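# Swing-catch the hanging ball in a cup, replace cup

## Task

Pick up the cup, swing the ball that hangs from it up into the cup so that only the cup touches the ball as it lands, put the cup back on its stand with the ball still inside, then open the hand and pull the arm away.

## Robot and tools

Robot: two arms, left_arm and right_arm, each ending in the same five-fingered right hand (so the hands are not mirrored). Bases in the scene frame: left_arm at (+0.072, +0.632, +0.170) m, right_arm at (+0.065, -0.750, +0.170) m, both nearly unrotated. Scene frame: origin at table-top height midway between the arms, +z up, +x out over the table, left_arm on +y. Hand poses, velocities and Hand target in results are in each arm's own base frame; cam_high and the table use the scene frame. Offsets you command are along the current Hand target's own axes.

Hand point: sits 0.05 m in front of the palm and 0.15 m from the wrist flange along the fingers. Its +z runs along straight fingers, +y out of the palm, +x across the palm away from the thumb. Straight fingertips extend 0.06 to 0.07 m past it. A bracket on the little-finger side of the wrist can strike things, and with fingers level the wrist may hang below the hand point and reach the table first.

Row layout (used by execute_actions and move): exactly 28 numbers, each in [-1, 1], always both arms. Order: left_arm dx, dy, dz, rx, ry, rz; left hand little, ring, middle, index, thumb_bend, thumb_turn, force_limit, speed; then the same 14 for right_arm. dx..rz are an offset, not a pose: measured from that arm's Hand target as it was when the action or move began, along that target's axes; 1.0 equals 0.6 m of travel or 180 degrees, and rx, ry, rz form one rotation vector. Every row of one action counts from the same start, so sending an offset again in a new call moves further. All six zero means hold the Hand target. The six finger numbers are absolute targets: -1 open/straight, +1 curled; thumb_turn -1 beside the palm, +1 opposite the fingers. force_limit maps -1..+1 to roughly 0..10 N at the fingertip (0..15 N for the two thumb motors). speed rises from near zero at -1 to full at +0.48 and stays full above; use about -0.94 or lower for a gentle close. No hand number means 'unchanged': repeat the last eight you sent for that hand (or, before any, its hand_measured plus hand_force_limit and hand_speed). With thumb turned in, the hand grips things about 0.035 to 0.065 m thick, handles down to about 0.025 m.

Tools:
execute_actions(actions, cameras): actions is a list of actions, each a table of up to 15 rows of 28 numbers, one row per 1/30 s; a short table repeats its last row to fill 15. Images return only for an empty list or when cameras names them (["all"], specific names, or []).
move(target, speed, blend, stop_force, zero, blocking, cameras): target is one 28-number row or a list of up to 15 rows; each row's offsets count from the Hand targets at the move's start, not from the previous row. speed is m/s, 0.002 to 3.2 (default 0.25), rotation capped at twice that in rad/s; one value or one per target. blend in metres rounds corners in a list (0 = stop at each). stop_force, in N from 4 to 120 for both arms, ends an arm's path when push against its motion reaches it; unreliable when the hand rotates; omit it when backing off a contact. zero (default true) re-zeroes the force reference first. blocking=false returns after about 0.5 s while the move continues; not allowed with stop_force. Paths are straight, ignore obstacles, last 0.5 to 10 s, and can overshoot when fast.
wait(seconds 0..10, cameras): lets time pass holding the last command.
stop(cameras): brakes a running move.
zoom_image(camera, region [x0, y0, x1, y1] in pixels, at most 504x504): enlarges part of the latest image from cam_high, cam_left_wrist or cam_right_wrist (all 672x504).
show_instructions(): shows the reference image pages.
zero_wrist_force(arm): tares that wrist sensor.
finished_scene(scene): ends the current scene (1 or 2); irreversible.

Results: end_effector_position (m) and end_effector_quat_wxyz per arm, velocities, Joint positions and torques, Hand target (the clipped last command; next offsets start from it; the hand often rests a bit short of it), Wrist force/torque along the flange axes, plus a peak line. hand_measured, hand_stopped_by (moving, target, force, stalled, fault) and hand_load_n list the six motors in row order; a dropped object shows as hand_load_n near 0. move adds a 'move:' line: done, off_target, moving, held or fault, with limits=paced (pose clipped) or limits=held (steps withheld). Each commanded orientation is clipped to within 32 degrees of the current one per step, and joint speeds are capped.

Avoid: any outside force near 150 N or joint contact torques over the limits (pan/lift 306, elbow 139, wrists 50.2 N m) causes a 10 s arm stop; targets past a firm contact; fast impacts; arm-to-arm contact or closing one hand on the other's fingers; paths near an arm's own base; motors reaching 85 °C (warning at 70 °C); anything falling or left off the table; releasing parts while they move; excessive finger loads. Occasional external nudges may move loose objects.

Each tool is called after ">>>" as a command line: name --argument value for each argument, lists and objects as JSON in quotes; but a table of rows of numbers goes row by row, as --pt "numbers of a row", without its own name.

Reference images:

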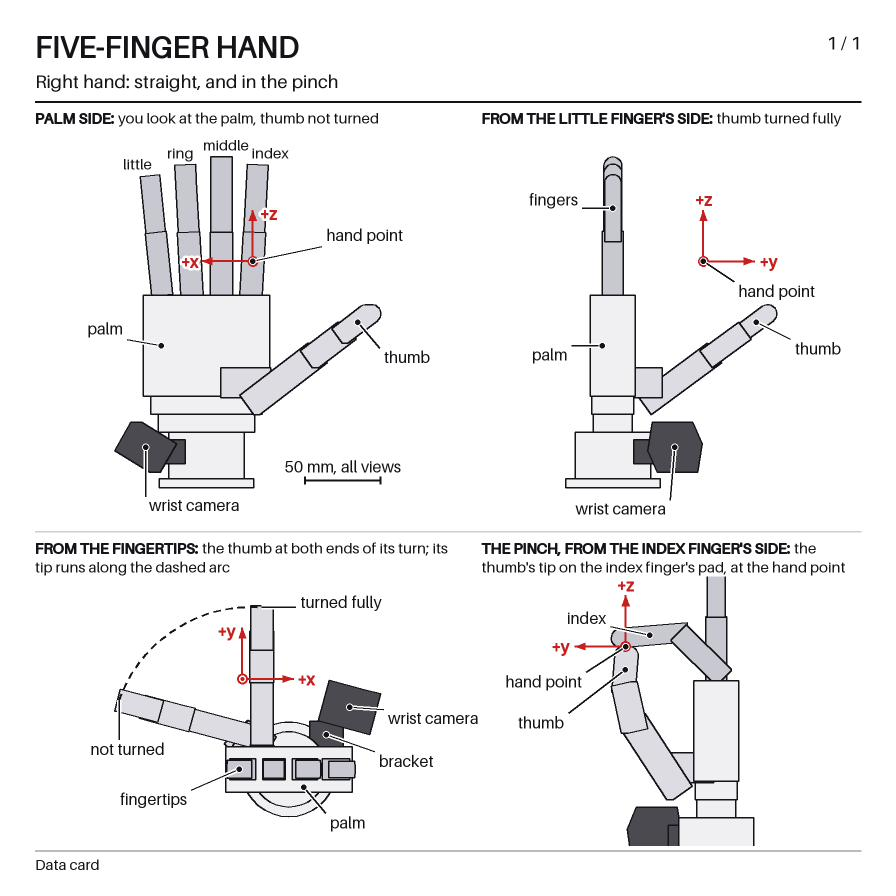

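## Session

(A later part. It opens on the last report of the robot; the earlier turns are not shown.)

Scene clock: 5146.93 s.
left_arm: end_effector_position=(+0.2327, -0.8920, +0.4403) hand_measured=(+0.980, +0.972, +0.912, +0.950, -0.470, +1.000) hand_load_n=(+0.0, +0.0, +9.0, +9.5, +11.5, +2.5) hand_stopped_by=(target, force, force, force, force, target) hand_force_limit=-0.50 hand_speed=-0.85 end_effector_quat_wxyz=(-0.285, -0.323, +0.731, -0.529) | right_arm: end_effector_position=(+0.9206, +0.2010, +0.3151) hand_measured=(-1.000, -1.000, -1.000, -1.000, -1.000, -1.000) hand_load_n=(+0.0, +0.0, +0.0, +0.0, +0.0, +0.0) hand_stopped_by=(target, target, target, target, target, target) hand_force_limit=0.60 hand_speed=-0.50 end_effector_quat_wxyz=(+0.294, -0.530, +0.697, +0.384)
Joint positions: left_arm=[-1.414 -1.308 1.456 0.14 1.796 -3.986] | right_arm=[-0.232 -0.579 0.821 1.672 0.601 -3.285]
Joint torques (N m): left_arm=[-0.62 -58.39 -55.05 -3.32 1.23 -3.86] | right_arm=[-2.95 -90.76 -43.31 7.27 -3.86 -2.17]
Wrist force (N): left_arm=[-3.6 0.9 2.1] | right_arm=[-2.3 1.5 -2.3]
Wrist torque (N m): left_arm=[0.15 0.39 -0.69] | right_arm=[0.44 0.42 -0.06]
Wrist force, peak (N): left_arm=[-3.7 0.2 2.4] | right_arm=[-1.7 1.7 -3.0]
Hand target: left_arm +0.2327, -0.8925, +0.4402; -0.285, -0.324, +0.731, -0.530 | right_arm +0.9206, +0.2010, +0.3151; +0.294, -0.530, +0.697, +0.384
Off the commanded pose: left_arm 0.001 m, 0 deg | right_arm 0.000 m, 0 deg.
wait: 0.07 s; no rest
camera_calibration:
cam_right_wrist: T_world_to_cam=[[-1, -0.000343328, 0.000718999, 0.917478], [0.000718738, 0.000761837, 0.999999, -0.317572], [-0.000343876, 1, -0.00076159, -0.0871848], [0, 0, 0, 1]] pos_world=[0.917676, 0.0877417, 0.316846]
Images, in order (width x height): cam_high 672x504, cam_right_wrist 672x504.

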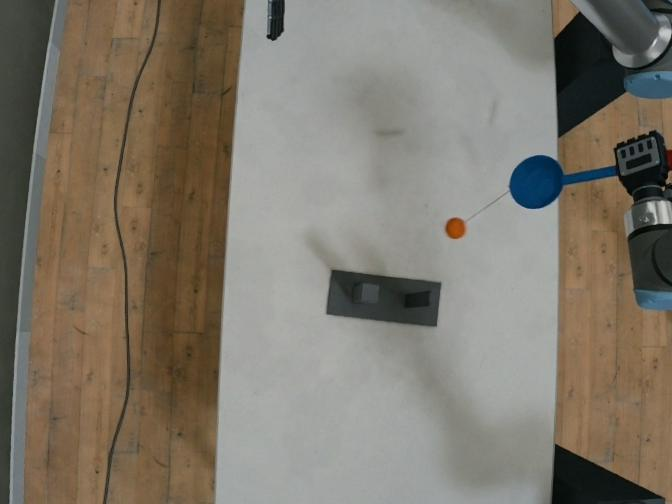

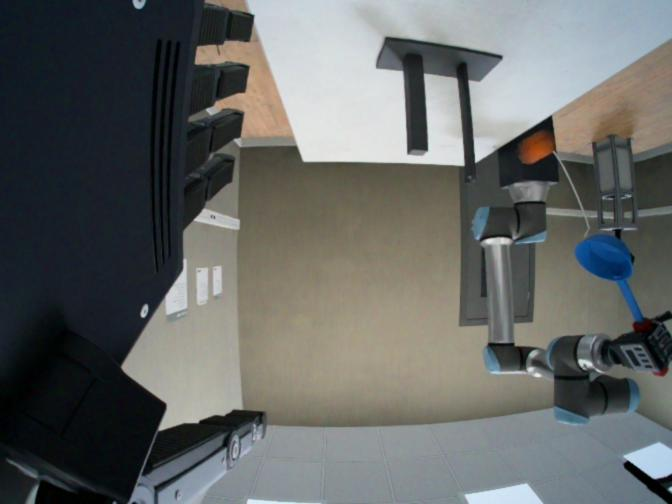

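>>> move --pt "-0.0021 -0.0026 -0.0001 0 0 0 0.98 0.98 0.97 0.97 0.89 1 -0.5 -0.85 0 0 0 0 0 0 -1 -1 -1 -1 -1 -1 0.6 -0.5" --pt "-0.3726 -0.4703 -0.0188 0 0 0 0.98 0.98 0.97 0.97 0.89 1 -0.5 -0.85 0 0 0 0 0 0 -1 -1 -1 -1 -1 -1 0.6 -0.5" --speed '[0.005, 0.78]' --blocking false

>>> wait --seconds 0.03

>>> wait --seconds 0.03

>>> wait --seconds 0.03

>>> wait --seconds 0.03

>>> wait --seconds 0.03

>>> wait --seconds 0.03

>>> wait --seconds 0.03

>>> wait --seconds 0.03

>>> wait --seconds 0.03

>>> wait --seconds 0.03

>>> wait --seconds 0.03

>>> wait --seconds 0.03

>>> wait --seconds 0.03

>>> wait --seconds 0.03

>>> wait --seconds 0.03

>>> wait --seconds 0.03

>>> wait --seconds 0.03

>>> wait --seconds 0.03

>>> wait --seconds 0.03

>>> wait --seconds 0.03

>>> wait --seconds 0.03

>>> wait --seconds 0.03

>>> wait --seconds 0.03

>>> wait --seconds 0.03

>>> wait --seconds 0.03

>>> wait --seconds 0.03

Scene clock: 5201.30 s.
left_arm: end_effector_position=(+0.2345, -0.8925, +0.4402) hand_measured=(+0.980, +0.972, +0.912, +0.950, -0.470, +1.000) hand_load_n=(+0.0, +0.0, +9.0, +9.5, +11.5, +2.5) hand_stopped_by=(target, force, force, force, force, target) hand_force_limit=-0.50 hand_speed=-0.85 end_effector_quat_wxyz=(-0.285, -0.323, +0.731, -0.530) end_effector_velocity=(+0.004, -0.001, +0.001) end_effector_angular_velocity=(+0.001, -0.001, +0.001) | right_arm: end_effector_position=(+0.9206, +0.2010, +0.3151) hand_measured=(-1.000, -1.000, -1.000, -1.000, -1.000, -1.000) hand_load_n=(+0.0, +0.0, +0.0, +0.0, +0.0, +0.0) hand_stopped_by=(target, target, target, target, target, target) hand_force_limit=0.60 hand_speed=-0.50 end_effector_quat_wxyz=(+0.294, -0.530, +0.697, +0.384)
Joint positions: left_arm=[-1.412 -1.306 1.453 0.14 1.797 -3.986] | right_arm=[-0.232 -0.579 0.821 1.672 0.601 -3.285]
Joint velocities: left_arm=[0.005 0.004 -0.006 0.003 0.003 0.002] | right_arm=[within noise]
Joint torques (N m): left_arm=[11.48 -51.07 -54.47 1.18 1.57 3.97] | right_arm=[-3.37 -92.51 -42.2 7.41 -3.82 -2.17]
Wrist force (N): left_arm=[-3.3 0.7 2.5] | right_arm=[-1.8 1.9 -2.8]
Wrist torque (N m): left_arm=[0.12 0.40 -0.67] | right_arm=[0.53 0.36 0.00]
Wrist force, peak (N): left_arm=[-4.3 0.8 2.5] | right_arm=[-2.6 2.6 -3.1]
Hand target: left_arm +0.2347, -0.8926, +0.4402; -0.285, -0.324, +0.731, -0.530 | right_arm +0.9206, +0.2010, +0.3151; +0.294, -0.530, +0.697, +0.384
Off the commanded pose: left_arm 0.358 m, 0 deg | right_arm 0.000 m, 0 deg.
move: running; path passed 1 of 2 targets

Scene clock: 5201.33 s.
left_arm: end_effector_position=(+0.2346, -0.8925, +0.4402) hand_measured=(+0.980, +0.972, +0.912, +0.950, -0.470, +1.000) hand_load_n=(+0.5, +0.0, +9.0, +10.0, +11.5, +2.5) hand_stopped_by=(target, force, force, force, force, target) hand_force_limit=-0.50 hand_speed=-0.85 end_effector_quat_wxyz=(-0.285, -0.324, +0.731, -0.530) end_effector_velocity=(+0.004, -0.002, -0.002) end_effector_angular_velocity=(+0.003, -0.001, +0.003) | right_arm: end_effector_position=(+0.9206, +0.2010, +0.3151) hand_measured=(-1.000, -1.000, -1.000, -1.000, -1.000, -1.000) hand_load_n=(+0.0, +0.0, +0.0, -0.5, +0.0, +0.0) hand_stopped_by=(target, target, target, target, target, target) hand_force_limit=0.60 hand_speed=-0.50 end_effector_quat_wxyz=(+0.294, -0.530, +0.697, +0.384)
Joint positions: left_arm=[-1.412 -1.305 1.453 0.14 1.797 -3.986] | right_arm=[-0.232 -0.579 0.821 1.672 0.601 -3.285]
Joint velocities: left_arm=[0.004 0.006 -0.005 0.002 0 0.002] | right_arm=[within noise]
Joint torques (N m): left_arm=[13.23 -52.1 -54.9 1.49 1.5 3.97] | right_arm=[-4.18 -91.22 -43.8 7.23 -3.62 -2.39]
Wrist force (N): left_arm=[-3.3 0.7 2.4] | right_arm=[-2.3 2.0 -2.5]
Wrist torque (N m): left_arm=[0.12 0.40 -0.68] | right_arm=[0.53 0.43 -0.03]
Wrist force, peak (N): left_arm=[-3.3 0.7 2.4] | right_arm=[-2.3 2.0 -2.5]
Hand target: left_arm +0.2347, -0.8926, +0.4402; -0.285, -0.324, +0.731, -0.530 | right_arm +0.9206, +0.2010, +0.3151; +0.294, -0.530, +0.697, +0.384
Off the commanded pose: left_arm 0.358 m, 0 deg | right_arm 0.000 m, 0 deg.
earlier move: running; path passed 1 of 2 targets
wait: 0.03 s; no rest

Scene clock: 5201.37 s.
left_arm: end_effector_position=(+0.2348, -0.8926, +0.4401) hand_measured=(+0.980, +0.972, +0.912, +0.950, -0.470, +1.000) hand_load_n=(+0.0, +0.0, +9.0, +10.0, +11.5, +2.5) hand_stopped_by=(target, force, force, force, force, target) hand_force_limit=-0.50 hand_speed=-0.85 end_effector_quat_wxyz=(-0.285, -0.324, +0.731, -0.530) end_effector_velocity=(+0.006, -0.001, +0.001) end_effector_angular_velocity=(-0.003, -0.001, -0.001) | right_arm: end_effector_position=(+0.9206, +0.2010, +0.3151) hand_measured=(-1.000, -1.000, -1.000, -1.000, -1.000, -1.000) hand_load_n=(+0.0, +0.0, +0.0, +0.0, -0.5, +0.0) hand_stopped_by=(target, target, target, target, target, target) hand_force_limit=0.60 hand_speed=-0.50 end_effector_quat_wxyz=(+0.294, -0.530, +0.697, +0.384)
Joint positions: left_arm=[-1.412 -1.305 1.453 0.14 1.797 -3.986] | right_arm=[-0.232 -0.579 0.821 1.672 0.601 -3.285]
Joint velocities: left_arm=[0.008 0.004 -0.007 0 0.009 0.003] | right_arm=[within noise]
Joint torques (N m): left_arm=[15.01 -51.37 -55.32 0.93 2.22 4.19] | right_arm=[-2.64 -94.95 -42.14 7.4 -3.85 -2.23]
Wrist force (N): left_arm=[-2.9 0.5 2.6] | right_arm=[-2.1 2.0 -2.6]
Wrist torque (N m): left_arm=[0.09 0.38 -0.68] | right_arm=[0.53 0.38 -0.02]
Wrist force, peak (N): left_arm=[-2.9 0.5 2.6] | right_arm=[-2.1 2.0 -2.6]
Hand target: left_arm +0.2360, -0.8926, +0.4402; -0.285, -0.324, +0.731, -0.530 | right_arm +0.9206, +0.2010, +0.3151; +0.294, -0.530, +0.697, +0.384
Off the commanded pose: left_arm 0.358 m, 0 deg | right_arm 0.000 m, 0 deg.
earlier move: running; path passed 1 of 2 targets
wait: 0.03 s; no rest

Scene clock: 5201.40 s.
left_arm: end_effector_position=(+0.2352, -0.8926, +0.4402) hand_measured=(+0.980, +0.972, +0.912, +0.950, -0.470, +1.000) hand_load_n=(+0.0, +0.0, +9.0, +9.5, +11.5, +2.5) hand_stopped_by=(target, force, force, force, force, target) hand_force_limit=-0.50 hand_speed=-0.85 end_effector_quat_wxyz=(-0.285, -0.324, +0.731, -0.530) end_effector_velocity=(+0.025, -0.001, +0.000) end_effector_angular_velocity=(+0.000, +0.001, -0.002) | right_arm: end_effector_position=(+0.9206, +0.2010, +0.3151) hand_measured=(-1.000, -1.000, -1.000, -1.000, -1.000, -1.000) hand_load_n=(+0.0, +0.0, +0.0, +0.0, +0.0, -0.5) hand_stopped_by=(target, target, target, target, target, target) hand_force_limit=0.60 hand_speed=-0.50 end_effector_quat_wxyz=(+0.294, -0.530, +0.697, +0.384)
Joint positions: left_arm=[-1.411 -1.305 1.452 0.141 1.798 -3.985] | right_arm=[-0.232 -0.579 0.821 1.672 0.601 -3.285]
Joint velocities: left_arm=[0.036 0.019 -0.025 0.009 0.037 0.01] | right_arm=[within noise]
Joint torques (N m): left_arm=[27.73 -46.75 -57.24 1.45 2.04 4.22] | right_arm=[-3.75 -93 -42.97 7.3 -3.97 -2.42]
Wrist force (N): left_arm=[-2.8 1.6 2.9] | right_arm=[-2.3 1.7 -2.3]
Wrist torque (N m): left_arm=[0.18 0.34 -0.67] | right_arm=[0.48 0.41 -0.05]
Wrist force, peak (N): left_arm=[-2.8 1.6 2.9] | right_arm=[-2.3 1.7 -2.3]
Hand target: left_arm +0.2399, -0.8928, +0.4402; -0.285, -0.324, +0.731, -0.530 | right_arm +0.9206, +0.2010, +0.3151; +0.294, -0.530, +0.697, +0.384
Off the commanded pose: left_arm 0.358 m, 0 deg | right_arm 0.000 m, 0 deg.
earlier move: running; path passed 1 of 2 targets
wait: 0.03 s; no rest

Scene clock: 5201.43 s.
left_arm: end_effector_position=(+0.2368, -0.8927, +0.4402) hand_measured=(+0.980, +0.972, +0.912, +0.950, -0.470, +1.000) hand_load_n=(+0.0, +0.5, +9.0, +10.0, +11.5, +2.5) hand_stopped_by=(target, force, force, force, force, target) hand_force_limit=-0.50 hand_speed=-0.85 end_effector_quat_wxyz=(-0.285, -0.324, +0.731, -0.530) end_effector_velocity=(+0.072, -0.002, +0.001) end_effector_angular_velocity=(-0.002, +0.000, +0.002) | right_arm: end_effector_position=(+0.9206, +0.2010, +0.3151) hand_measured=(-1.000, -1.000, -1.000, -1.000, -1.000, -1.000) hand_load_n=(+0.0, +0.0, +0.0, +0.0, +0.0, +0.0) hand_stopped_by=(target, target, target, target, target, target) hand_force_limit=0.60 hand_speed=-0.50 end_effector_quat_wxyz=(+0.294, -0.530, +0.697, +0.384)
Joint positions: left_arm=[-1.409 -1.304 1.451 0.141 1.8 -3.985] | right_arm=[-0.232 -0.579 0.821 1.672 0.601 -3.285]
Joint velocities: left_arm=[0.102 0.052 -0.067 0.021 0.096 0.029] | right_arm=[within noise]
Joint torques (N m): left_arm=[38.62 -41.52 -58.66 1.36 2.72 4.45] | right_arm=[-3.04 -91.63 -42.76 7.3 -4.04 -2.5]
Wrist force (N): left_arm=[-2.3 2.6 2.7] | right_arm=[-1.8 1.7 -2.8]
Wrist torque (N m): left_arm=[0.29 0.31 -0.66] | right_arm=[0.50 0.35 -0.01]
Wrist force, peak (N): left_arm=[-2.3 2.6 2.7] | right_arm=[-1.8 1.7 -2.8]
Hand target: left_arm +0.2463, -0.8931, +0.4402; -0.285, -0.324, +0.731, -0.530 | right_arm +0.9206, +0.2010, +0.3151; +0.294, -0.530, +0.697, +0.384
Off the commanded pose: left_arm 0.356 m, 0 deg | right_arm 0.000 m, 0 deg.
earlier move: running; path passed 1 of 2 targets
wait: 0.03 s; no rest

Scene clock: 5201.47 s.
left_arm: end_effector_position=(+0.2415, -0.8928, +0.4402) hand_measured=(+0.980, +0.972, +0.912, +0.950, -0.470, +1.000) hand_load_n=(+0.0, +0.0, +9.0, +10.0, +11.5, +2.5) hand_stopped_by=(target, force, force, force, force, target) hand_force_limit=-0.50 hand_speed=-0.85 end_effector_quat_wxyz=(-0.285, -0.324, +0.731, -0.530) end_effector_velocity=(+0.159, -0.004, +0.002) end_effector_angular_velocity=(-0.004, -0.001, +0.004) | right_arm: end_effector_position=(+0.9206, +0.2010, +0.3151) hand_measured=(-1.000, -1.000, -1.000, -1.000, -1.000, -1.000) hand_load_n=(+0.0, +0.0, +0.0, +0.0, +0.0, +0.0) hand_stopped_by=(target, target, target, target, target, target) hand_force_limit=0.60 hand_speed=-0.50 end_effector_quat_wxyz=(+0.294, -0.530, +0.697, +0.384)
Joint positions: left_arm=[-1.402 -1.3 1.447 0.142 1.806 -3.983] | right_arm=[-0.232 -0.579 0.821 1.672 0.601 -3.285]
Joint velocities: left_arm=[0.223 0.113 -0.148 0.046 0.21 0.064] | right_arm=[within noise]
Joint torques (N m): left_arm=[47.64 -37.91 -60.86 2.1 3.58 5.1] | right_arm=[-5.29 -92.35 -42.79 7.08 -3.97 -2.7]
Wrist force (N): left_arm=[-1.0 3.1 2.6] | right_arm=[-2.3 1.8 -2.8]
Wrist torque (N m): left_arm=[0.36 0.18 -0.59] | right_arm=[0.52 0.43 -0.04]
Wrist force, peak (N): left_arm=[-1.0 3.1 2.6] | right_arm=[-2.3 1.8 -2.8]
Hand target: left_arm +0.2553, -0.8935, +0.4401; -0.285, -0.324, +0.731, -0.530 | right_arm +0.9206, +0.2010, +0.3151; +0.294, -0.530, +0.697, +0.384
Off the commanded pose: left_arm 0.351 m, 0 deg | right_arm 0.000 m, 0 deg.
earlier move: running; path passed 1 of 2 targets
wait: 0.03 s; no rest

Scene clock: 5201.50 s.
left_arm: end_effector_position=(+0.2480, -0.8930, +0.4402) hand_measured=(+0.980, +0.972, +0.912, +0.950, -0.470, +1.000) hand_load_n=(+0.0, +0.0, +9.0, +10.0, +11.5, +2.5) hand_stopped_by=(target, force, force, force, force, target) hand_force_limit=-0.50 hand_speed=-0.85 end_effector_quat_wxyz=(-0.285, -0.324, +0.730, -0.530) end_effector_velocity=(+0.240, -0.006, -0.001) end_effector_angular_velocity=(-0.004, -0.001, +0.006) | right_arm: end_effector_position=(+0.9206, +0.2010, +0.3151) hand_measured=(-1.000, -1.000, -1.000, -1.000, -1.000, -1.000) hand_load_n=(+0.0, +0.0, +0.0, +0.0, +0.0, +0.0) hand_stopped_by=(target, target, target, target, target, target) hand_force_limit=0.60 hand_speed=-0.50 end_effector_quat_wxyz=(+0.294, -0.530, +0.697, +0.384)
Joint positions: left_arm=[-1.393 -1.296 1.44 0.144 1.815 -3.98] | right_arm=[-0.232 -0.579 0.821 1.672 0.601 -3.285]
Joint velocities: left_arm=[0.335 0.177 -0.224 0.066 0.316 0.097] | right_arm=[within noise]
Joint torques (N m): left_arm=[48.64 -35.27 -60.3 1.81 3.33 4.68] | right_arm=[-2.73 -92.68 -42.18 7.28 -3.65 -2.18]
Wrist force (N): left_arm=[-1.0 3.9 2.7] | right_arm=[-1.9 1.7 -3.0]
Wrist torque (N m): left_arm=[0.45 0.15 -0.56] | right_arm=[0.52 0.38 -0.02]
Wrist force, peak (N): left_arm=[-1.0 3.9 2.7] | right_arm=[-1.9 1.7 -3.0]
Hand target: left_arm +0.2670, -0.8940, +0.4401; -0.285, -0.324, +0.731, -0.530 | right_arm +0.9206, +0.2010, +0.3151; +0.294, -0.530, +0.697, +0.384
Off the commanded pose: left_arm 0.345 m, 0 deg | right_arm 0.000 m, 0 deg.
earlier move: running; path passed 1 of 2 targets
wait: 0.03 s; no rest

Scene clock: 5201.53 s.
left_arm: end_effector_position=(+0.2572, -0.8932, +0.4402) hand_measured=(+0.980, +0.972, +0.912, +0.950, -0.470, +1.000) hand_load_n=(+0.0, +0.0, +9.0, +10.0, +11.5, +2.5) hand_stopped_by=(target, force, force, force, force, target) hand_force_limit=-0.50 hand_speed=-0.85 end_effector_quat_wxyz=(-0.285, -0.324, +0.730, -0.530) end_effector_velocity=(+0.324, -0.006, +0.000) end_effector_angular_velocity=(-0.009, -0.002, +0.011) | right_arm: end_effector_position=(+0.9206, +0.2010, +0.3151) hand_measured=(-1.000, -1.000, -1.000, -1.000, -1.000, -1.000) hand_load_n=(+0.0, +0.0, +0.0, +0.0, +0.0, +0.0) hand_stopped_by=(target, target, target, target, target, target) hand_force_limit=0.60 hand_speed=-0.50 end_effector_quat_wxyz=(+0.294, -0.530, +0.697, +0.384)
Joint positions: left_arm=[-1.38 -1.289 1.432 0.147 1.827 -3.976] | right_arm=[-0.232 -0.579 0.821 1.672 0.601 -3.285]
Joint velocities: left_arm=[0.448 0.238 -0.305 0.091 0.419 0.129] | right_arm=[within noise]
Joint torques (N m): left_arm=[52.86 -28.31 -62.44 1.94 3.99 4.94] | right_arm=[-3.48 -93.26 -42.78 7.25 -3.72 -2.33]
Wrist force (N): left_arm=[-1.1 3.5 2.7] | right_arm=[-1.8 2.3 -2.6]
Wrist torque (N m): left_arm=[0.39 0.17 -0.58] | right_arm=[0.58 0.35 0.00]
Wrist force, peak (N): left_arm=[-1.1 3.5 2.7] | right_arm=[-1.8 2.3 -2.6]
Hand target: left_arm +0.2811, -0.8946, +0.4401; -0.285, -0.324, +0.731, -0.530 | right_arm +0.9206, +0.2010, +0.3151; +0.294, -0.530, +0.697, +0.384
Off the commanded pose: left_arm 0.336 m, 0 deg | right_arm 0.000 m, 0 deg.
earlier move: running; path passed 1 of 2 targets
wait: 0.03 s; no rest

Scene clock: 5201.57 s.
left_arm: end_effector_position=(+0.2691, -0.8934, +0.4402) hand_measured=(+0.980, +0.972, +0.912, +0.950, -0.470, +1.000) hand_load_n=(+0.0, +0.0, +9.0, +10.0, +11.5, +2.5) hand_stopped_by=(target, force, force, force, force, target) hand_force_limit=-0.50 hand_speed=-0.85 end_effector_quat_wxyz=(-0.285, -0.324, +0.730, -0.530) end_effector_velocity=(+0.405, -0.006, -0.002) end_effector_angular_velocity=(-0.012, -0.003, +0.014) | right_arm: end_effector_position=(+0.9206, +0.2010, +0.3151) hand_measured=(-1.000, -1.000, -1.000, -1.000, -1.000, -1.000) hand_load_n=(+0.0, +0.0, +0.0, +0.0, +0.0, +0.0) hand_stopped_by=(target, target, target, target, target, target) hand_force_limit=0.60 hand_speed=-0.50 end_effector_quat_wxyz=(+0.294, -0.530, +0.697, +0.384)
Joint positions: left_arm=[-1.364 -1.28 1.421 0.15 1.842 -3.972] | right_arm=[-0.232 -0.579 0.821 1.672 0.601 -3.285]
Joint velocities: left_arm=[0.555 0.305 -0.39 0.115 0.518 0.161] | right_arm=[within noise]
Joint torques (N m): left_arm=[49.5 -28.37 -64.01 2.74 4.43 5.34] | right_arm=[-2.73 -91.75 -42.7 7.2 -3.84 -2.55]
Wrist force (N): left_arm=[-0.9 3.3 2.7] | right_arm=[-2.1 2.4 -2.4]
Wrist torque (N m): left_arm=[0.38 0.17 -0.56] | right_arm=[0.59 0.38 -0.01]
Wrist force, peak (N): left_arm=[-0.9 3.3 2.7] | right_arm=[-2.1 2.4 -2.4]
Hand target: left_arm +0.2979, -0.8953, +0.4401; -0.285, -0.324, +0.731, -0.530 | right_arm +0.9206, +0.2010, +0.3151; +0.294, -0.530, +0.697, +0.384
Off the commanded pose: left_arm 0.324 m, 0 deg | right_arm 0.000 m, 0 deg.
earlier move: running; path passed 1 of 2 targets
wait: 0.03 s; no rest

Scene clock: 5201.60 s.
left_arm: end_effector_position=(+0.2835, -0.8935, +0.4401) hand_measured=(+0.980, +0.972, +0.912, +0.950, -0.470, +1.000) hand_load_n=(+0.0, +0.0, +9.0, +10.0, +11.5, +2.5) hand_stopped_by=(target, force, force, force, force, target) hand_force_limit=-0.50 hand_speed=-0.85 end_effector_quat_wxyz=(-0.285, -0.324, +0.730, -0.530) end_effector_velocity=(+0.484, -0.004, -0.001) end_effector_angular_velocity=(-0.016, -0.004, +0.022) | right_arm: end_effector_position=(+0.9206, +0.2010, +0.3151) hand_measured=(-1.000, -1.000, -1.000, -1.000, -1.000, -1.000) hand_load_n=(+0.0, +0.0, +0.0, +0.0, +0.0, +0.0) hand_stopped_by=(target, target, target, target, target, target) hand_force_limit=0.60 hand_speed=-0.50 end_effector_quat_wxyz=(+0.294, -0.530, +0.697, +0.384)
Joint positions: left_arm=[-1.344 -1.269 1.406 0.154 1.86 -3.966] | right_arm=[-0.232 -0.579 0.821 1.672 0.601 -3.285]
Joint velocities: left_arm=[0.653 0.371 -0.48 0.146 0.604 0.189] | right_arm=[within noise]
Joint torques (N m): left_arm=[51.96 -27.3 -63.19 2.61 4.38 5.63] | right_arm=[-2.85 -92.1 -42.51 7.2 -3.88 -2.46]
Wrist force (N): left_arm=[-1.5 3.4 3.0] | right_arm=[-2.2 1.9 -2.8]
Wrist torque (N m): left_arm=[0.37 0.20 -0.56] | right_arm=[0.53 0.42 -0.04]
Wrist force, peak (N): left_arm=[-1.5 3.4 3.0] | right_arm=[-2.2 1.9 -2.8]
Hand target: left_arm +0.3172, -0.8962, +0.4401; -0.285, -0.324, +0.731, -0.530 | right_arm +0.9206, +0.2010, +0.3151; +0.294, -0.530, +0.697, +0.384
Off the commanded pose: left_arm 0.309 m, 0 deg | right_arm 0.000 m, 0 deg.
earlier move: running; path passed 1 of 2 targets
wait: 0.03 s; no rest

Scene clock: 5201.63 s.
left_arm: end_effector_position=(+0.3003, -0.8937, +0.4401) hand_measured=(+0.980, +0.972, +0.912, +0.950, -0.470, +1.000) hand_load_n=(+0.0, +0.0, +9.0, +10.0, +11.5, +3.0) hand_stopped_by=(target, force, force, force, force, target) hand_force_limit=-0.50 hand_speed=-0.85 end_effector_quat_wxyz=(-0.284, -0.324, +0.730, -0.531) end_effector_velocity=(+0.559, -0.004, -0.004) end_effector_angular_velocity=(-0.019, -0.005, +0.026) | right_arm: end_effector_position=(+0.9206, +0.2010, +0.3151) hand_measured=(-1.000, -1.000, -1.000, -1.000, -1.000, -1.000) hand_load_n=(+0.0, +0.0, +0.0, +0.0, +0.0, +0.0) hand_stopped_by=(target, target, target, target, target, target) hand_force_limit=0.60 hand_speed=-0.50 end_effector_quat_wxyz=(+0.294, -0.530, +0.697, +0.384)
Joint positions: left_arm=[-1.322 -1.256 1.389 0.16 1.881 -3.959] | right_arm=[-0.232 -0.579 0.821 1.672 0.601 -3.285]
Joint velocities: left_arm=[0.742 0.447 -0.58 0.179 0.686 0.217] | right_arm=[within noise]
Joint torques (N m): left_arm=[47.43 -23.99 -64.06 2.41 4.64 4.76] | right_arm=[-1.46 -92.59 -42.48 7.34 -3.69 -2.43]
Wrist force (N): left_arm=[-1.3 3.3 2.2] | right_arm=[-2.4 1.8 -2.4]
Wrist torque (N m): left_arm=[0.41 0.19 -0.57] | right_arm=[0.48 0.42 -0.05]
Wrist force, peak (N): left_arm=[-1.3 3.3 2.2] | right_arm=[-2.4 1.8 -2.4]
Hand target: left_arm +0.3392, -0.8971, +0.4401; -0.285, -0.324, +0.731, -0.530 | right_arm +0.9206, +0.2010, +0.3151; +0.294, -0.530, +0.697, +0.384
Off the commanded pose: left_arm 0.293 m, 0 deg | right_arm 0.000 m, 0 deg.
earlier move: running; path passed 1 of 2 targets
wait: 0.03 s; no rest

Scene clock: 5201.67 s.
left_arm: end_effector_position=(+0.3246, -0.8938, +0.4400) hand_measured=(+0.980, +0.972, +0.912, +0.950, -0.470, +1.000) hand_load_n=(+0.0, +0.5, +9.0, +10.0, +11.5, +2.5) hand_stopped_by=(target, force, force, force, force, target) hand_force_limit=-0.50 hand_speed=-0.85 end_effector_quat_wxyz=(-0.284, -0.324, +0.729, -0.531) end_effector_velocity=(+0.649, -0.001, -0.004) end_effector_angular_velocity=(-0.025, -0.005, +0.030) | right_arm: end_effector_position=(+0.9206, +0.2010, +0.3151) hand_measured=(-1.000, -1.000, -1.000, -1.000, -1.000, -1.000) hand_load_n=(+0.0, +0.0, +0.0, +0.0, +0.0, +0.0) hand_stopped_by=(target, target, target, target, target, target) hand_force_limit=0.60 hand_speed=-0.50 end_effector_quat_wxyz=(+0.294, -0.530, +0.697, +0.384)
Joint positions: left_arm=[-1.29 -1.236 1.363 0.168 1.91 -3.95] | right_arm=[-0.232 -0.579 0.821 1.672 0.601 -3.285]
Joint velocities: left_arm=[0.842 0.545 -0.719 0.232 0.777 0.248] | right_arm=[within noise]
Joint torques (N m): left_arm=[48.4 -18.81 -66.01 2.04 4.78 5.71] | right_arm=[-2.78 -92.75 -43.08 7.35 -3.95 -2.37]
Wrist force (N): left_arm=[-1.1 2.8 2.4] | right_arm=[-2.2 2.2 -2.8]
Wrist torque (N m): left_arm=[0.35 0.17 -0.58] | right_arm=[0.57 0.41 -0.03]
Wrist force, peak (N): left_arm=[-1.1 2.8 2.4] | right_arm=[-2.2 2.2 -2.8]
Hand target: left_arm +0.3636, -0.8982, +0.4401; -0.285, -0.324, +0.731, -0.530 | right_arm +0.9206, +0.2010, +0.3151; +0.294, -0.530, +0.697, +0.384
Off the commanded pose: left_arm 0.268 m, 0 deg | right_arm 0.000 m, 0 deg.
earlier move: running; path passed 1 of 2 targets
wait: 0.03 s; no rest

Scene clock: 5201.70 s.
left_arm: end_effector_position=(+0.3466, -0.8939, +0.4398) hand_measured=(+0.980, +0.972, +0.912, +0.950, -0.470, +1.000) hand_load_n=(+0.0, +0.5, +9.0, +10.0, +11.5, +2.5) hand_stopped_by=(target, force, force, force, force, target) hand_force_limit=-0.50 hand_speed=-0.85 end_effector_quat_wxyz=(-0.284, -0.324, +0.729, -0.532) end_effector_velocity=(+0.712, -0.001, -0.004) end_effector_angular_velocity=(-0.032, -0.006, +0.032) | right_arm: end_effector_position=(+0.9206, +0.2010, +0.3151) hand_measured=(-1.000, -1.000, -1.000, -1.000, -1.000, -1.000) hand_load_n=(+0.0, +0.0, +0.0, -0.5, +0.0, +0.0) hand_stopped_by=(target, target, target, target, target, target) hand_force_limit=0.60 hand_speed=-0.50 end_effector_quat_wxyz=(+0.294, -0.530, +0.697, +0.384)
Joint positions: left_arm=[-1.262 -1.217 1.338 0.176 1.936 -3.942] | right_arm=[-0.232 -0.579 0.821 1.672 0.601 -3.285]
Joint velocities: left_arm=[0.903 0.626 -0.837 0.275 0.834 0.269] | right_arm=[within noise]
Joint torques (N m): left_arm=[39.62 -23.38 -65.11 2.93 4.74 5.1] | right_arm=[-4.55 -92.83 -43.06 6.89 -3.35 -2.24]
Wrist force (N): left_arm=[-1.4 2.9 2.7] | right_arm=[-1.9 2.1 -2.6]
Wrist torque (N m): left_arm=[0.35 0.16 -0.59] | right_arm=[0.56 0.37 -0.01]
Wrist force, peak (N): left_arm=[-1.4 2.9 2.7] | right_arm=[-1.9 2.1 -2.6]
Hand target: left_arm +0.3886, -0.8993, +0.4401; -0.285, -0.324, +0.731, -0.530 | right_arm +0.9206, +0.2010, +0.3151; +0.294, -0.530, +0.697, +0.384
Off the commanded pose: left_arm 0.246 m, 0 deg | right_arm 0.000 m, 0 deg.
earlier move: running; path passed 1 of 2 targets
wait: 0.03 s; no rest

Scene clock: 5201.73 s.
left_arm: end_effector_position=(+0.3702, -0.8940, +0.4397) hand_measured=(+0.980, +0.972, +0.912, +0.950, -0.470, +1.000) hand_load_n=(+0.0, +0.0, +9.0, +10.0, +11.5, +2.5) hand_stopped_by=(target, force, force, force, force, target) hand_force_limit=-0.50 hand_speed=-0.85 end_effector_quat_wxyz=(-0.284, -0.325, +0.729, -0.532) end_effector_velocity=(+0.756, -0.002, -0.005) end_effector_angular_velocity=(-0.034, -0.006, +0.033) | right_arm: end_effector_position=(+0.9206, +0.2010, +0.3151) hand_measured=(-1.000, -1.000, -1.000, -1.000, -1.000, -1.000) hand_load_n=(+0.0, +0.0, +0.0, +0.0, -0.5, +0.0) hand_stopped_by=(target, target, target, target, target, target) hand_force_limit=0.60 hand_speed=-0.50 end_effector_quat_wxyz=(+0.294, -0.530, +0.697, +0.384)
Joint positions: left_arm=[-1.232 -1.196 1.309 0.186 1.964 -3.933] | right_arm=[-0.232 -0.579 0.821 1.672 0.601 -3.285]
Joint velocities: left_arm=[0.932 0.7 -0.949 0.323 0.861 0.282] | right_arm=[within noise]
Joint torques (N m): left_arm=[29.51 -25.45 -67.37 3.09 4.24 5.08] | right_arm=[-0.73 -91.77 -42.71 6.95 -3.72 -2.67]
Wrist force (N): left_arm=[-2.5 1.8 2.6] | right_arm=[-2.1 1.8 -2.8]
Wrist torque (N m): left_arm=[0.21 0.31 -0.68] | right_arm=[0.52 0.41 -0.03]
Wrist force, peak (N): left_arm=[-2.5 1.8 2.6] | right_arm=[-2.1 1.8 -2.8]
Hand target: left_arm +0.4136, -0.9004, +0.4401; -0.285, -0.324, +0.731, -0.530 | right_arm +0.9206, +0.2010, +0.3151; +0.294, -0.530, +0.697, +0.384
Off the commanded pose: left_arm 0.223 m, 0 deg | right_arm 0.000 m, 0 deg.
earlier move: running; path passed 1 of 2 targets
wait: 0.03 s; no rest

Scene clock: 5201.77 s.
left_arm: end_effector_position=(+0.3948, -0.8942, +0.4395) hand_measured=(+0.980, +0.972, +0.912, +0.950, -0.470, +1.000) hand_load_n=(+0.0, +0.0, +9.0, +10.0, +11.5, +2.5) hand_stopped_by=(target, force, force, force, force, target) hand_force_limit=-0.50 hand_speed=-0.85 end_effector_quat_wxyz=(-0.284, -0.325, +0.728, -0.533) end_effector_velocity=(+0.773, -0.006, -0.007) end_effector_angular_velocity=(-0.033, -0.005, +0.028) | right_arm: end_effector_position=(+0.9206, +0.2010, +0.3151) hand_measured=(-1.000, -1.000, -1.000, -1.000, -1.000, -1.000) hand_load_n=(+0.0, +0.0, +0.0, +0.0, +0.0, +0.0) hand_stopped_by=(target, target, target, target, target, target) hand_force_limit=0.60 hand_speed=-0.50 end_effector_quat_wxyz=(+0.294, -0.530, +0.697, +0.384)
Joint positions: left_arm=[-1.202 -1.172 1.277 0.197 1.991 -3.924] | right_arm=[-0.232 -0.579 0.821 1.672 0.601 -3.285]
Joint velocities: left_arm=[0.927 0.761 -1.049 0.372 0.861 0.286] | right_arm=[within noise]
Joint torques (N m): left_arm=[21.92 -28.87 -64.37 3.02 4.29 4.91] | right_arm=[-1.47 -91.38 -42.49 7.15 -4 -2.44]
Wrist force (N): left_arm=[-3.0 1.0 1.8] | right_arm=[-1.8 1.9 -3.0]
Wrist torque (N m): left_arm=[0.17 0.39 -0.71] | right_arm=[0.54 0.36 -0.01]
Wrist force, peak (N): left_arm=[-3.0 1.0 1.8] | right_arm=[-1.8 1.9 -3.0]
Hand target: left_arm +0.4387, -0.9015, +0.4401; -0.285, -0.324, +0.731, -0.530 | right_arm +0.9206, +0.2010, +0.3151; +0.294, -0.530, +0.697, +0.384
Off the commanded pose: left_arm 0.198 m, 0 deg | right_arm 0.000 m, 0 deg.
earlier move: running; path passed 1 of 2 targets
wait: 0.03 s; no rest

Scene clock: 5201.80 s.
left_arm: end_effector_position=(+0.4196, -0.8946, +0.4392) hand_measured=(+0.980, +0.972, +0.912, +0.950, -0.470, +1.000) hand_load_n=(+0.0, +0.0, +9.0, +9.5, +11.5, +3.0) hand_stopped_by=(target, force, force, force, force, target) hand_force_limit=-0.50 hand_speed=-0.85 end_effector_quat_wxyz=(-0.283, -0.325, +0.728, -0.533) end_effector_velocity=(+0.774, -0.013, -0.010) end_effector_angular_velocity=(-0.028, -0.003, +0.022) | right_arm: end_effector_position=(+0.9206, +0.2010, +0.3151) hand_measured=(-1.000, -1.000, -1.000, -1.000, -1.000, -1.000) hand_load_n=(+0.0, +0.0, +0.0, +0.0, +0.0, +0.0) hand_stopped_by=(target, target, target, target, target, target) hand_force_limit=0.60 hand_speed=-0.50 end_effector_quat_wxyz=(+0.294, -0.530, +0.697, +0.384)
Joint positions: left_arm=[-1.173 -1.147 1.242 0.21 2.018 -3.915] | right_arm=[-0.232 -0.579 0.821 1.672 0.601 -3.285]
Joint velocities: left_arm=[0.898 0.814 -1.14 0.421 0.838 0.283] | right_arm=[within noise]
Joint torques (N m): left_arm=[16.04 -29.36 -65.85 3.34 4.56 5.33] | right_arm=[-3.48 -93.09 -42.9 7.09 -3.94 -2.22]
Wrist force (N): left_arm=[-3.5 0.6 1.8] | right_arm=[-2.0 1.7 -2.4]
Wrist torque (N m): left_arm=[0.11 0.41 -0.72] | right_arm=[0.49 0.37 -0.02]
Wrist force, peak (N): left_arm=[-3.5 0.6 1.8] | right_arm=[-2.0 1.7 -2.4]
Hand target: left_arm +0.4637, -0.9026, +0.4401; -0.285, -0.324, +0.731, -0.530 | right_arm +0.9206, +0.2010, +0.3151; +0.294, -0.530, +0.697, +0.384
Off the commanded pose: left_arm 0.174 m, 1 deg | right_arm 0.000 m, 0 deg.
earlier move: running; path passed 1 of 2 targets
wait: 0.03 s; no rest

Scene clock: 5201.83 s.
left_arm: end_effector_position=(+0.4441, -0.8951, +0.4390) hand_measured=(+0.980, +0.972, +0.912, +0.950, -0.470, +1.000) hand_load_n=(+0.0, +0.0, +9.0, +10.0, +11.5, +2.5) hand_stopped_by=(target, force, force, force, force, target) hand_force_limit=-0.50 hand_speed=-0.85 end_effector_quat_wxyz=(-0.283, -0.325, +0.728, -0.534) end_effector_velocity=(+0.763, -0.019, -0.009) end_effector_angular_velocity=(-0.024, -0.001, +0.013) | right_arm: end_effector_position=(+0.9206, +0.2010, +0.3151) hand_measured=(-1.000, -1.000, -1.000, -1.000, -1.000, -1.000) hand_load_n=(+0.0, +0.0, +0.0, +0.0, -0.5, +0.0) hand_stopped_by=(target, target, target, target, target, target) hand_force_limit=0.60 hand_speed=-0.50 end_effector_quat_wxyz=(+0.294, -0.530, +0.697, +0.384)
Joint positions: left_arm=[-1.145 -1.12 1.204 0.224 2.045 -3.906] | right_arm=[-0.232 -0.579 0.821 1.672 0.601 -3.285]
Joint velocities: left_arm=[0.857 0.855 -1.222 0.472 0.808 0.278] | right_arm=[within noise]
Joint torques (N m): left_arm=[11.78 -35.45 -67.44 3.43 3.53 5.16] | right_arm=[-2.7 -93.08 -42.53 7.3 -3.84 -2.52]
Wrist force (N): left_arm=[-3.4 0.0 1.8] | right_arm=[-2.3 2.0 -2.4]
Wrist torque (N m): left_arm=[0.04 0.41 -0.76] | right_arm=[0.52 0.42 -0.04]
Wrist force, peak (N): left_arm=[-3.4 0.0 1.8] | right_arm=[-2.3 2.0 -2.4]
Hand target: left_arm +0.4881, -0.9037, +0.4400; -0.285, -0.324, +0.731, -0.530 | right_arm +0.9206, +0.2010, +0.3151; +0.294, -0.530, +0.697, +0.384
Off the commanded pose: left_arm 0.149 m, 1 deg | right_arm 0.000 m, 0 deg.
earlier move: running; path passed 1 of 2 targets
wait: 0.03 s; no rest

Scene clock: 5201.87 s.
left_arm: end_effector_position=(+0.4741, -0.8962, +0.4387) hand_measured=(+0.980, +0.972, +0.912, +0.950, -0.470, +1.000) hand_load_n=(+0.0, +0.0, +9.0, +10.0, +11.5, +2.5) hand_stopped_by=(target, force, force, force, force, target) hand_force_limit=-0.50 hand_speed=-0.85 end_effector_quat_wxyz=(-0.283, -0.325, +0.727, -0.534) end_effector_velocity=(+0.732, -0.028, -0.008) end_effector_angular_velocity=(-0.020, +0.000, +0.005) | right_arm: end_effector_position=(+0.9206, +0.2010, +0.3151) hand_measured=(-1.000, -1.000, -1.000, -1.000, -1.000, -1.000) hand_load_n=(+0.0, +0.0, +0.0, +0.5, +0.0, +0.0) hand_stopped_by=(target, target, target, target, target, target) hand_force_limit=0.60 hand_speed=-0.50 end_effector_quat_wxyz=(+0.294, -0.530, +0.697, +0.384)
Joint positions: left_arm=[-1.112 -1.085 1.153 0.244 2.076 -3.895] | right_arm=[-0.232 -0.579 0.821 1.672 0.601 -3.285]
Joint velocities: left_arm=[0.787 0.886 -1.3 0.524 0.747 0.264] | right_arm=[within noise]
Joint torques (N m): left_arm=[3.43 -38.96 -64.53 4.02 3.36 5.1] | right_arm=[-2.83 -92.64 -42.12 7.24 -3.62 -2.51]
Wrist force (N): left_arm=[-3.8 -0.6 2.2] | right_arm=[-2.1 2.0 -2.6]
Wrist torque (N m): left_arm=[-0.06 0.45 -0.80] | right_arm=[0.54 0.41 -0.02]
Wrist force, peak (N): left_arm=[-3.8 -0.6 2.2] | right_arm=[-2.1 2.0 -2.6]
Hand target: left_arm +0.5100, -0.9046, +0.4400; -0.285, -0.324, +0.731, -0.530 | right_arm +0.9206, +0.2010, +0.3151; +0.294, -0.530, +0.697, +0.384
Off the commanded pose: left_arm 0.119 m, 1 deg | right_arm 0.000 m, 0 deg.
earlier move: running; path passed 1 of 2 targets
wait: 0.03 s; no rest

Scene clock: 5201.90 s.
left_arm: end_effector_position=(+0.4967, -0.8972, +0.4385) hand_measured=(+0.980, +0.972, +0.912, +0.950, -0.470, +1.000) hand_load_n=(+0.0, +0.0, +9.0, +10.0, +11.5, +2.5) hand_stopped_by=(target, force, force, force, force, target) hand_force_limit=-0.50 hand_speed=-0.85 end_effector_quat_wxyz=(-0.284, -0.325, +0.727, -0.534) end_effector_velocity=(+0.684, -0.034, -0.005) end_effector_angular_velocity=(-0.011, +0.000, -0.001) | right_arm: end_effector_position=(+0.9206, +0.2010, +0.3151) hand_measured=(-1.000, -1.000, -1.000, -1.000, -1.000, -1.000) hand_load_n=(+0.0, +0.0, +0.0, +0.0, +0.0, +0.0) hand_stopped_by=(target, target, target, target, target, target) hand_force_limit=0.60 hand_speed=-0.50 end_effector_quat_wxyz=(+0.294, -0.530, +0.697, +0.384)
Joint positions: left_arm=[-1.089 -1.057 1.111 0.262 2.098 -3.887] | right_arm=[-0.232 -0.579 0.821 1.672 0.601 -3.285]
Joint velocities: left_arm=[0.709 0.879 -1.322 0.559 0.676 0.249] | right_arm=[within noise]
Joint torques (N m): left_arm=[-7.73 -51.66 -62.68 3.12 3.48 4.29] | right_arm=[-2.43 -91.69 -42.73 7.3 -3.8 -2.1]
Wrist force (N): left_arm=[-5.5 -1.3 1.7] | right_arm=[-2.1 1.5 -2.6]
Wrist torque (N m): left_arm=[-0.09 0.64 -0.87] | right_arm=[0.47 0.39 -0.05]
Wrist force, peak (N): left_arm=[-5.5 -1.3 1.7] | right_arm=[-2.1 1.5 -2.6]
Hand target: left_arm +0.5294, -0.9055, +0.4400; -0.285, -0.324, +0.731, -0.530 | right_arm +0.9206, +0.2010, +0.3151; +0.294, -0.530, +0.697, +0.384
Off the commanded pose: left_arm 0.096 m, 1 deg | right_arm 0.000 m, 0 deg.
earlier move: running; path passed 1 of 2 targets
wait: 0.03 s; no rest

Scene clock: 5201.93 s.
left_arm: end_effector_position=(+0.5174, -0.8985, +0.4384) hand_measured=(+0.980, +0.972, +0.912, +0.950, -0.470, +1.000) hand_load_n=(+0.0, +0.0, +9.0, +9.5, +11.0, +3.0) hand_stopped_by=(target, force, force, force, force, target) hand_force_limit=-0.50 hand_speed=-0.85 end_effector_quat_wxyz=(-0.284, -0.325, +0.727, -0.534) end_effector_velocity=(+0.618, -0.040, -0.002) end_effector_angular_velocity=(+0.001, +0.002, -0.011) | right_arm: end_effector_position=(+0.9206, +0.2010, +0.3151) hand_measured=(-1.000, -1.000, -1.000, -1.000, -1.000, -1.000) hand_load_n=(+0.0, +0.0, +0.0, +0.0, +0.0, +0.0) hand_stopped_by=(target, target, target, target, target, target) hand_force_limit=0.60 hand_speed=-0.50 end_effector_quat_wxyz=(+0.294, -0.530, +0.697, +0.384)
Joint positions: left_arm=[-1.068 -1.029 1.069 0.28 2.119 -3.879] | right_arm=[-0.232 -0.579 0.821 1.672 0.601 -3.285]
Joint velocities: left_arm=[0.617 0.85 -1.308 0.579 0.596 0.23] | right_arm=[within noise]
Joint torques (N m): left_arm=[-12.93 -60.09 -60.3 3.28 3.21 4.42] | right_arm=[-3.48 -93.79 -42.41 7.27 -3.86 -2.19]
Wrist force (N): left_arm=[-5.4 -1.7 1.8] | right_arm=[-2.2 1.8 -2.7]
Wrist torque (N m): left_arm=[-0.14 0.67 -0.87] | right_arm=[0.52 0.41 -0.04]
Wrist force, peak (N): left_arm=[-5.4 -1.7 1.8] | right_arm=[-2.2 1.8 -2.7]
Hand target: left_arm +0.5461, -0.9062, +0.4400; -0.285, -0.324, +0.731, -0.530 | right_arm +0.9206, +0.2010, +0.3151; +0.294, -0.530, +0.697, +0.384
Off the commanded pose: left_arm 0.076 m, 1 deg | right_arm 0.000 m, 0 deg.
earlier move: running; path passed 1 of 2 targets
wait: 0.03 s; no rest

Scene clock: 5201.97 s.
left_arm: end_effector_position=(+0.5358, -0.8999, +0.4384) hand_measured=(+0.980, +0.972, +0.912, +0.950, -0.470, +1.000) hand_load_n=(+0.0, +0.0, +9.0, +9.5, +11.5, +3.0) hand_stopped_by=(target, force, force, force, force, target) hand_force_limit=-0.50 hand_speed=-0.85 end_effector_quat_wxyz=(-0.284, -0.325, +0.727, -0.534) end_effector_velocity=(+0.539, -0.046, +0.000) end_effector_angular_velocity=(+0.016, +0.006, -0.023) | right_arm: end_effector_position=(+0.9206, +0.2010, +0.3151) hand_measured=(-1.000, -1.000, -1.000, -1.000, -1.000, -1.000) hand_load_n=(+0.0, +0.0, +0.0, +0.0, +0.0, +0.0) hand_stopped_by=(target, target, target, target, target, target) hand_force_limit=0.60 hand_speed=-0.50 end_effector_quat_wxyz=(+0.294, -0.530, +0.697, +0.384)
Joint positions: left_arm=[-1.05 -1.003 1.028 0.299 2.136 -3.872] | right_arm=[-0.232 -0.579 0.821 1.672 0.601 -3.285]
Joint velocities: left_arm=[0.52 0.799 -1.258 0.587 0.514 0.208] | right_arm=[within noise]
Joint torques (N m): left_arm=[-9.77 -68.44 -57.66 3.43 3.23 4.38] | right_arm=[-3.09 -92.47 -41.98 7.32 -3.58 -2.24]
Wrist force (N): left_arm=[-6.1 -2.0 2.3] | right_arm=[-2.4 1.6 -3.0]
Wrist torque (N m): left_arm=[-0.18 0.73 -0.91] | right_arm=[0.50 0.45 -0.05]
Wrist force, peak (N): left_arm=[-6.1 -2.0 2.3] | right_arm=[-2.4 1.6 -3.0]
Hand target: left_arm +0.5603, -0.9068, +0.4400; -0.285, -0.324, +0.731, -0.530 | right_arm +0.9206, +0.2010, +0.3151; +0.294, -0.530, +0.697, +0.384
Off the commanded pose: left_arm 0.057 m, 1 deg | right_arm 0.000 m, 0 deg.
earlier move: running; path passed 1 of 2 targets
wait: 0.03 s; no rest

Scene clock: 5202.00 s.
left_arm: end_effector_position=(+0.5516, -0.9015, +0.4385) hand_measured=(+0.980, +0.972, +0.912, +0.950, -0.470, +1.000) hand_load_n=(+0.0, +0.0, +9.0, +9.5, +11.5, +3.0) hand_stopped_by=(target, force, force, force, force, target) hand_force_limit=-0.50 hand_speed=-0.85 end_effector_quat_wxyz=(-0.284, -0.324, +0.728, -0.534) end_effector_velocity=(+0.458, -0.049, +0.002) end_effector_angular_velocity=(+0.028, +0.007, -0.032) | right_arm: end_effector_position=(+0.9206, +0.2010, +0.3151) hand_measured=(-1.000, -1.000, -1.000, -1.000, -1.000, -1.000) hand_load_n=(+0.0, +0.0, +0.0, +0.0, +0.0, +0.0) hand_stopped_by=(target, target, target, target, target, target) hand_force_limit=0.60 hand_speed=-0.50 end_effector_quat_wxyz=(+0.294, -0.530, +0.697, +0.384)
Joint positions: left_arm=[-1.035 -0.978 0.989 0.317 2.151 -3.866] | right_arm=[-0.232 -0.579 0.821 1.672 0.601 -3.285]
Joint velocities: left_arm=[0.427 0.731 -1.175 0.573 0.432 0.186] | right_arm=[within noise]
Joint torques (N m): left_arm=[-13.54 -76.66 -55.84 2.88 2.99 3.96] | right_arm=[-1.51 -93.28 -42.29 7.37 -3.84 -2.51]
Wrist force (N): left_arm=[-5.8 -2.2 2.6] | right_arm=[-2.3 1.7 -2.7]
Wrist torque (N m): left_arm=[-0.23 0.64 -0.88] | right_arm=[0.50 0.44 -0.05]
Wrist force, peak (N): left_arm=[-5.8 -2.2 2.6] | right_arm=[-2.3 1.7 -2.7]
Hand target: left_arm +0.5719, -0.9074, +0.4400; -0.285, -0.324, +0.731, -0.530 | right_arm +0.9206, +0.2010, +0.3151; +0.294, -0.530, +0.697, +0.384
Off the commanded pose: left_arm 0.042 m, 1 deg | right_arm 0.000 m, 0 deg.
earlier move: running; path passed 1 of 2 targets
wait: 0.03 s; no rest

Scene clock: 5202.03 s.
left_arm: end_effector_position=(+0.5648, -0.9031, +0.4386) hand_measured=(+0.980, +0.972, +0.912, +0.950, -0.470, +1.000) hand_load_n=(+0.0, +0.0, +9.0, +9.5, +11.5, +2.5) hand_stopped_by=(target, force, force, force, force, target) hand_force_limit=-0.50 hand_speed=-0.85 end_effector_quat_wxyz=(-0.284, -0.324, +0.728, -0.533) end_effector_velocity=(+0.378, -0.049, +0.005) end_effector_angular_velocity=(+0.038, +0.007, -0.036) | right_arm: end_effector_position=(+0.9206, +0.2010, +0.3151) hand_measured=(-1.000, -1.000, -1.000, -1.000, -1.000, -1.000) hand_load_n=(+0.0, +0.0, +0.0, +0.0, +0.0, +0.0) hand_stopped_by=(target, target, target, target, target, target) hand_force_limit=0.60 hand_speed=-0.50 end_effector_quat_wxyz=(+0.294, -0.530, +0.697, +0.384)
Joint positions: left_arm=[-1.023 -0.956 0.953 0.335 2.164 -3.86] | right_arm=[-0.232 -0.579 0.821 1.672 0.601 -3.285]
Joint velocities: left_arm=[0.341 0.647 -1.061 0.542 0.352 0.164] | right_arm=[within noise]
Joint torques (N m): left_arm=[-9.66 -82.94 -52.28 2.52 2.46 4] | right_arm=[-3.05 -93.95 -43.41 7.2 -3.99 -2.4]
Wrist force (N): left_arm=[-5.6 -2.6 2.6] | right_arm=[-1.6 1.7 -2.7]
Wrist torque (N m): left_arm=[-0.28 0.65 -0.88] | right_arm=[0.49 0.33 0.00]
Wrist force, peak (N): left_arm=[-5.6 -2.6 2.6] | right_arm=[-1.6 1.7 -2.7]
Hand target: left_arm +0.5809, -0.9078, +0.4400; -0.285, -0.324, +0.731, -0.530 | right_arm +0.9206, +0.2010, +0.3151; +0.294, -0.530, +0.697, +0.384
Off the commanded pose: left_arm 0.028 m, 0 deg | right_arm 0.000 m, 0 deg.
earlier move: running; path passed 1 of 2 targets
wait: 0.03 s; no rest

Scene clock: 5202.07 s.
left_arm: end_effector_position=(+0.5778, -0.9049, +0.4389) hand_measured=(+0.980, +0.972, +0.912, +0.950, -0.470, +1.000) hand_load_n=(+0.0, +0.0, +9.0, +9.5, +11.5, +2.5) hand_stopped_by=(target, force, force, force, force, target) hand_force_limit=-0.50 hand_speed=-0.85 end_effector_quat_wxyz=(-0.284, -0.324, +0.729, -0.532) end_effector_velocity=(+0.281, -0.042, +0.007) end_effector_angular_velocity=(+0.046, +0.008, -0.037) | right_arm: end_effector_position=(+0.9206, +0.2010, +0.3151) hand_measured=(-1.000, -1.000, -1.000, -1.000, -1.000, -1.000) hand_load_n=(+0.0, +0.0, -0.5, +0.0, +0.0, +0.5) hand_stopped_by=(target, target, target, target, target, target) hand_force_limit=0.60 hand_speed=-0.50 end_effector_quat_wxyz=(+0.294, -0.530, +0.697, +0.384)
Joint positions: left_arm=[-1.011 -0.933 0.915 0.355 2.176 -3.854] | right_arm=[-0.232 -0.579 0.821 1.672 0.601 -3.285]
Joint velocities: left_arm=[0.246 0.521 -0.877 0.475 0.261 0.134] | right_arm=[within noise]
Joint torques (N m): left_arm=[-10.3 -90.7 -50.7 1.84 2.57 3.68] | right_arm=[-3.17 -92.18 -43 7.43 -3.82 -2.14]
Wrist force (N): left_arm=[-5.6 -2.6 2.6] | right_arm=[-2.3 1.9 -2.7]
Wrist torque (N m): left_arm=[-0.26 0.66 -0.87] | right_arm=[0.53 0.43 -0.05]
Wrist force, peak (N): left_arm=[-5.6 -2.6 2.6] | right_arm=[-2.3 1.9 -2.7]
Hand target: left_arm +0.5874, -0.9080, +0.4400; -0.285, -0.324, +0.731, -0.530 | right_arm +0.9206, +0.2010, +0.3151; +0.294, -0.530, +0.697, +0.384
Off the commanded pose: left_arm 0.015 m, 0 deg | right_arm 0.000 m, 0 deg.
earlier move: running; path passed 1 of 2 targets
wait: 0.03 s; no rest

Scene clock: 5202.10 s.
left_arm: end_effector_position=(+0.5854, -0.9062, +0.4391) hand_measured=(+0.980, +0.972, +0.912, +0.950, -0.470, +1.000) hand_load_n=(+0.0, +0.0, +9.0, +9.5, +11.5, +3.0) hand_stopped_by=(target, force, force, force, force, target) hand_force_limit=-0.50 hand_speed=-0.85 end_effector_quat_wxyz=(-0.285, -0.324, +0.729, -0.531) end_effector_velocity=(+0.207, -0.035, +0.008) end_effector_angular_velocity=(+0.044, +0.006, -0.036) | right_arm: end_effector_position=(+0.9206, +0.2010, +0.3151) hand_measured=(-1.000, -1.000, -1.000, -1.000, -1.000, -1.000) hand_load_n=(+0.0, +0.0, +0.0, +0.0, +0.0, +0.0) hand_stopped_by=(target, target, target, target, target, target) hand_force_limit=0.60 hand_speed=-0.50 end_effector_quat_wxyz=(+0.294, -0.530, +0.697, +0.384)
Joint positions: left_arm=[-1.004 -0.918 0.89 0.369 2.183 -3.851] | right_arm=[-0.232 -0.579 0.821 1.672 0.601 -3.285]
Joint velocities: left_arm=[0.177 0.409 -0.7 0.394 0.194 0.108] | right_arm=[within noise]
Joint torques (N m): left_arm=[-7.9 -97.38 -49.22 1.63 2.37 3.6] | right_arm=[-3.87 -92.87 -42.95 7.26 -3.84 -2.53]
Wrist force (N): left_arm=[-5.6 -2.4 3.0] | right_arm=[-2.0 1.6 -3.1]
Wrist torque (N m): left_arm=[-0.27 0.62 -0.85] | right_arm=[0.51 0.40 -0.03]
Wrist force, peak (N): left_arm=[-5.6 -2.4 3.0] | right_arm=[-2.0 1.6 -3.1]
Hand target: left_arm +0.5913, -0.9082, +0.4400; -0.285, -0.324, +0.731, -0.530 | right_arm +0.9206, +0.2010, +0.3151; +0.294, -0.530, +0.697, +0.384
Off the commanded pose: left_arm 0.007 m, 0 deg | right_arm 0.000 m, 0 deg.
earlier move: running; path passed 1 of 2 targets
wait: 0.03 s; no rest

Scene clock: 5202.13 s.
left_arm: end_effector_position=(+0.5907, -0.9072, +0.4394) hand_measured=(+0.980, +0.972, +0.912, +0.950, -0.470, +1.000) hand_load_n=(+0.0, +0.0, +9.0, +9.5, +11.5, +2.5) hand_stopped_by=(target, force, force, force, force, target) hand_force_limit=-0.50 hand_speed=-0.85 end_effector_quat_wxyz=(-0.285, -0.324, +0.730, -0.531) end_effector_velocity=(+0.134, -0.027, +0.007) end_effector_angular_velocity=(+0.041, +0.004, -0.031) | right_arm: end_effector_position=(+0.9206, +0.2010, +0.3151) hand_measured=(-1.000, -1.000, -1.000, -1.000, -1.000, -1.000) hand_load_n=(+0.0, +0.0, +0.0, +0.0, +0.0, +0.0) hand_stopped_by=(target, target, target, target, target, target) hand_force_limit=0.60 hand_speed=-0.50 end_effector_quat_wxyz=(+0.294, -0.530, +0.697, +0.384)
Joint positions: left_arm=[-1 -0.908 0.871 0.38 2.188 -3.848] | right_arm=[-0.232 -0.579 0.821 1.672 0.601 -3.285]
Joint velocities: left_arm=[0.111 0.287 -0.499 0.295 0.128 0.08] | right_arm=[within noise]
Joint torques (N m): left_arm=[-12.08 -106.37 -44.62 0.93 1.98 3.61] | right_arm=[-2.77 -93.85 -42.71 6.99 -4.02 -2.26]
Wrist force (N): left_arm=[-5.5 -2.5 2.9] | right_arm=[-2.1 1.7 -2.4]
Wrist torque (N m): left_arm=[-0.26 0.64 -0.86] | right_arm=[0.48 0.37 -0.04]
Wrist force, peak (N): left_arm=[-5.5 -2.5 2.9] | right_arm=[-2.1 1.7 -2.4]
Hand target: left_arm +0.5926, -0.9083, +0.4400; -0.285, -0.324, +0.731, -0.530 | right_arm +0.9206, +0.2010, +0.3151; +0.294, -0.530, +0.697, +0.384
Off the commanded pose: left_arm 0.002 m, 0 deg | right_arm 0.000 m, 0 deg.
earlier move: running
wait: 0.03 s; no rest

Scene clock: 5202.17 s.
left_arm: end_effector_position=(+0.5937, -0.9079, +0.4396) hand_measured=(+0.980, +0.972, +0.912, +0.950, -0.470, +1.000) hand_load_n=(+0.0, +0.0, +9.0, +9.5, +11.5, +2.5) hand_stopped_by=(target, force, force, force, force, target) hand_force_limit=-0.50 hand_speed=-0.85 end_effector_quat_wxyz=(-0.285, -0.324, +0.730, -0.530) end_effector_velocity=(+0.063, -0.019, +0.005) end_effector_angular_velocity=(+0.035, +0.004, -0.026) | right_arm: end_effector_position=(+0.9206, +0.2010, +0.3151) hand_measured=(-1.000, -1.000, -1.000, -1.000, -1.000, -1.000) hand_load_n=(+0.0, +0.0, +0.0, +0.0, +0.0, +0.0) hand_stopped_by=(target, target, target, target, target, target) hand_force_limit=0.60 hand_speed=-0.50 end_effector_quat_wxyz=(+0.294, -0.530, +0.697, +0.384)
Joint positions: left_arm=[-0.997 -0.901 0.859 0.388 2.191 -3.846] | right_arm=[-0.232 -0.579 0.821 1.672 0.601 -3.285]
Joint velocities: left_arm=[0.049 0.16 -0.285 0.185 0.065 0.049] | right_arm=[within noise]
Joint torques (N m): left_arm=[-7.39 -105.61 -45.63 0.68 2.67 3.27] | right_arm=[-1.7 -92.22 -41.99 7.31 -3.94 -2.27]
Wrist force (N): left_arm=[-5.4 -2.6 2.9] | right_arm=[-1.9 1.9 -2.8]
Wrist torque (N m): left_arm=[-0.28 0.62 -0.83] | right_arm=[0.53 0.38 -0.01]
Wrist force, peak (N): left_arm=[-5.4 -2.6 2.9] | right_arm=[-1.9 1.9 -2.8]
Hand target: left_arm +0.5926, -0.9083, +0.4400; -0.285, -0.324, +0.731, -0.530 | right_arm +0.9206, +0.2010, +0.3151; +0.294, -0.530, +0.697, +0.384
Off the commanded pose: left_arm 0.001 m, 0 deg | right_arm 0.000 m, 0 deg.
earlier move: running
wait: 0.03 s; no rest


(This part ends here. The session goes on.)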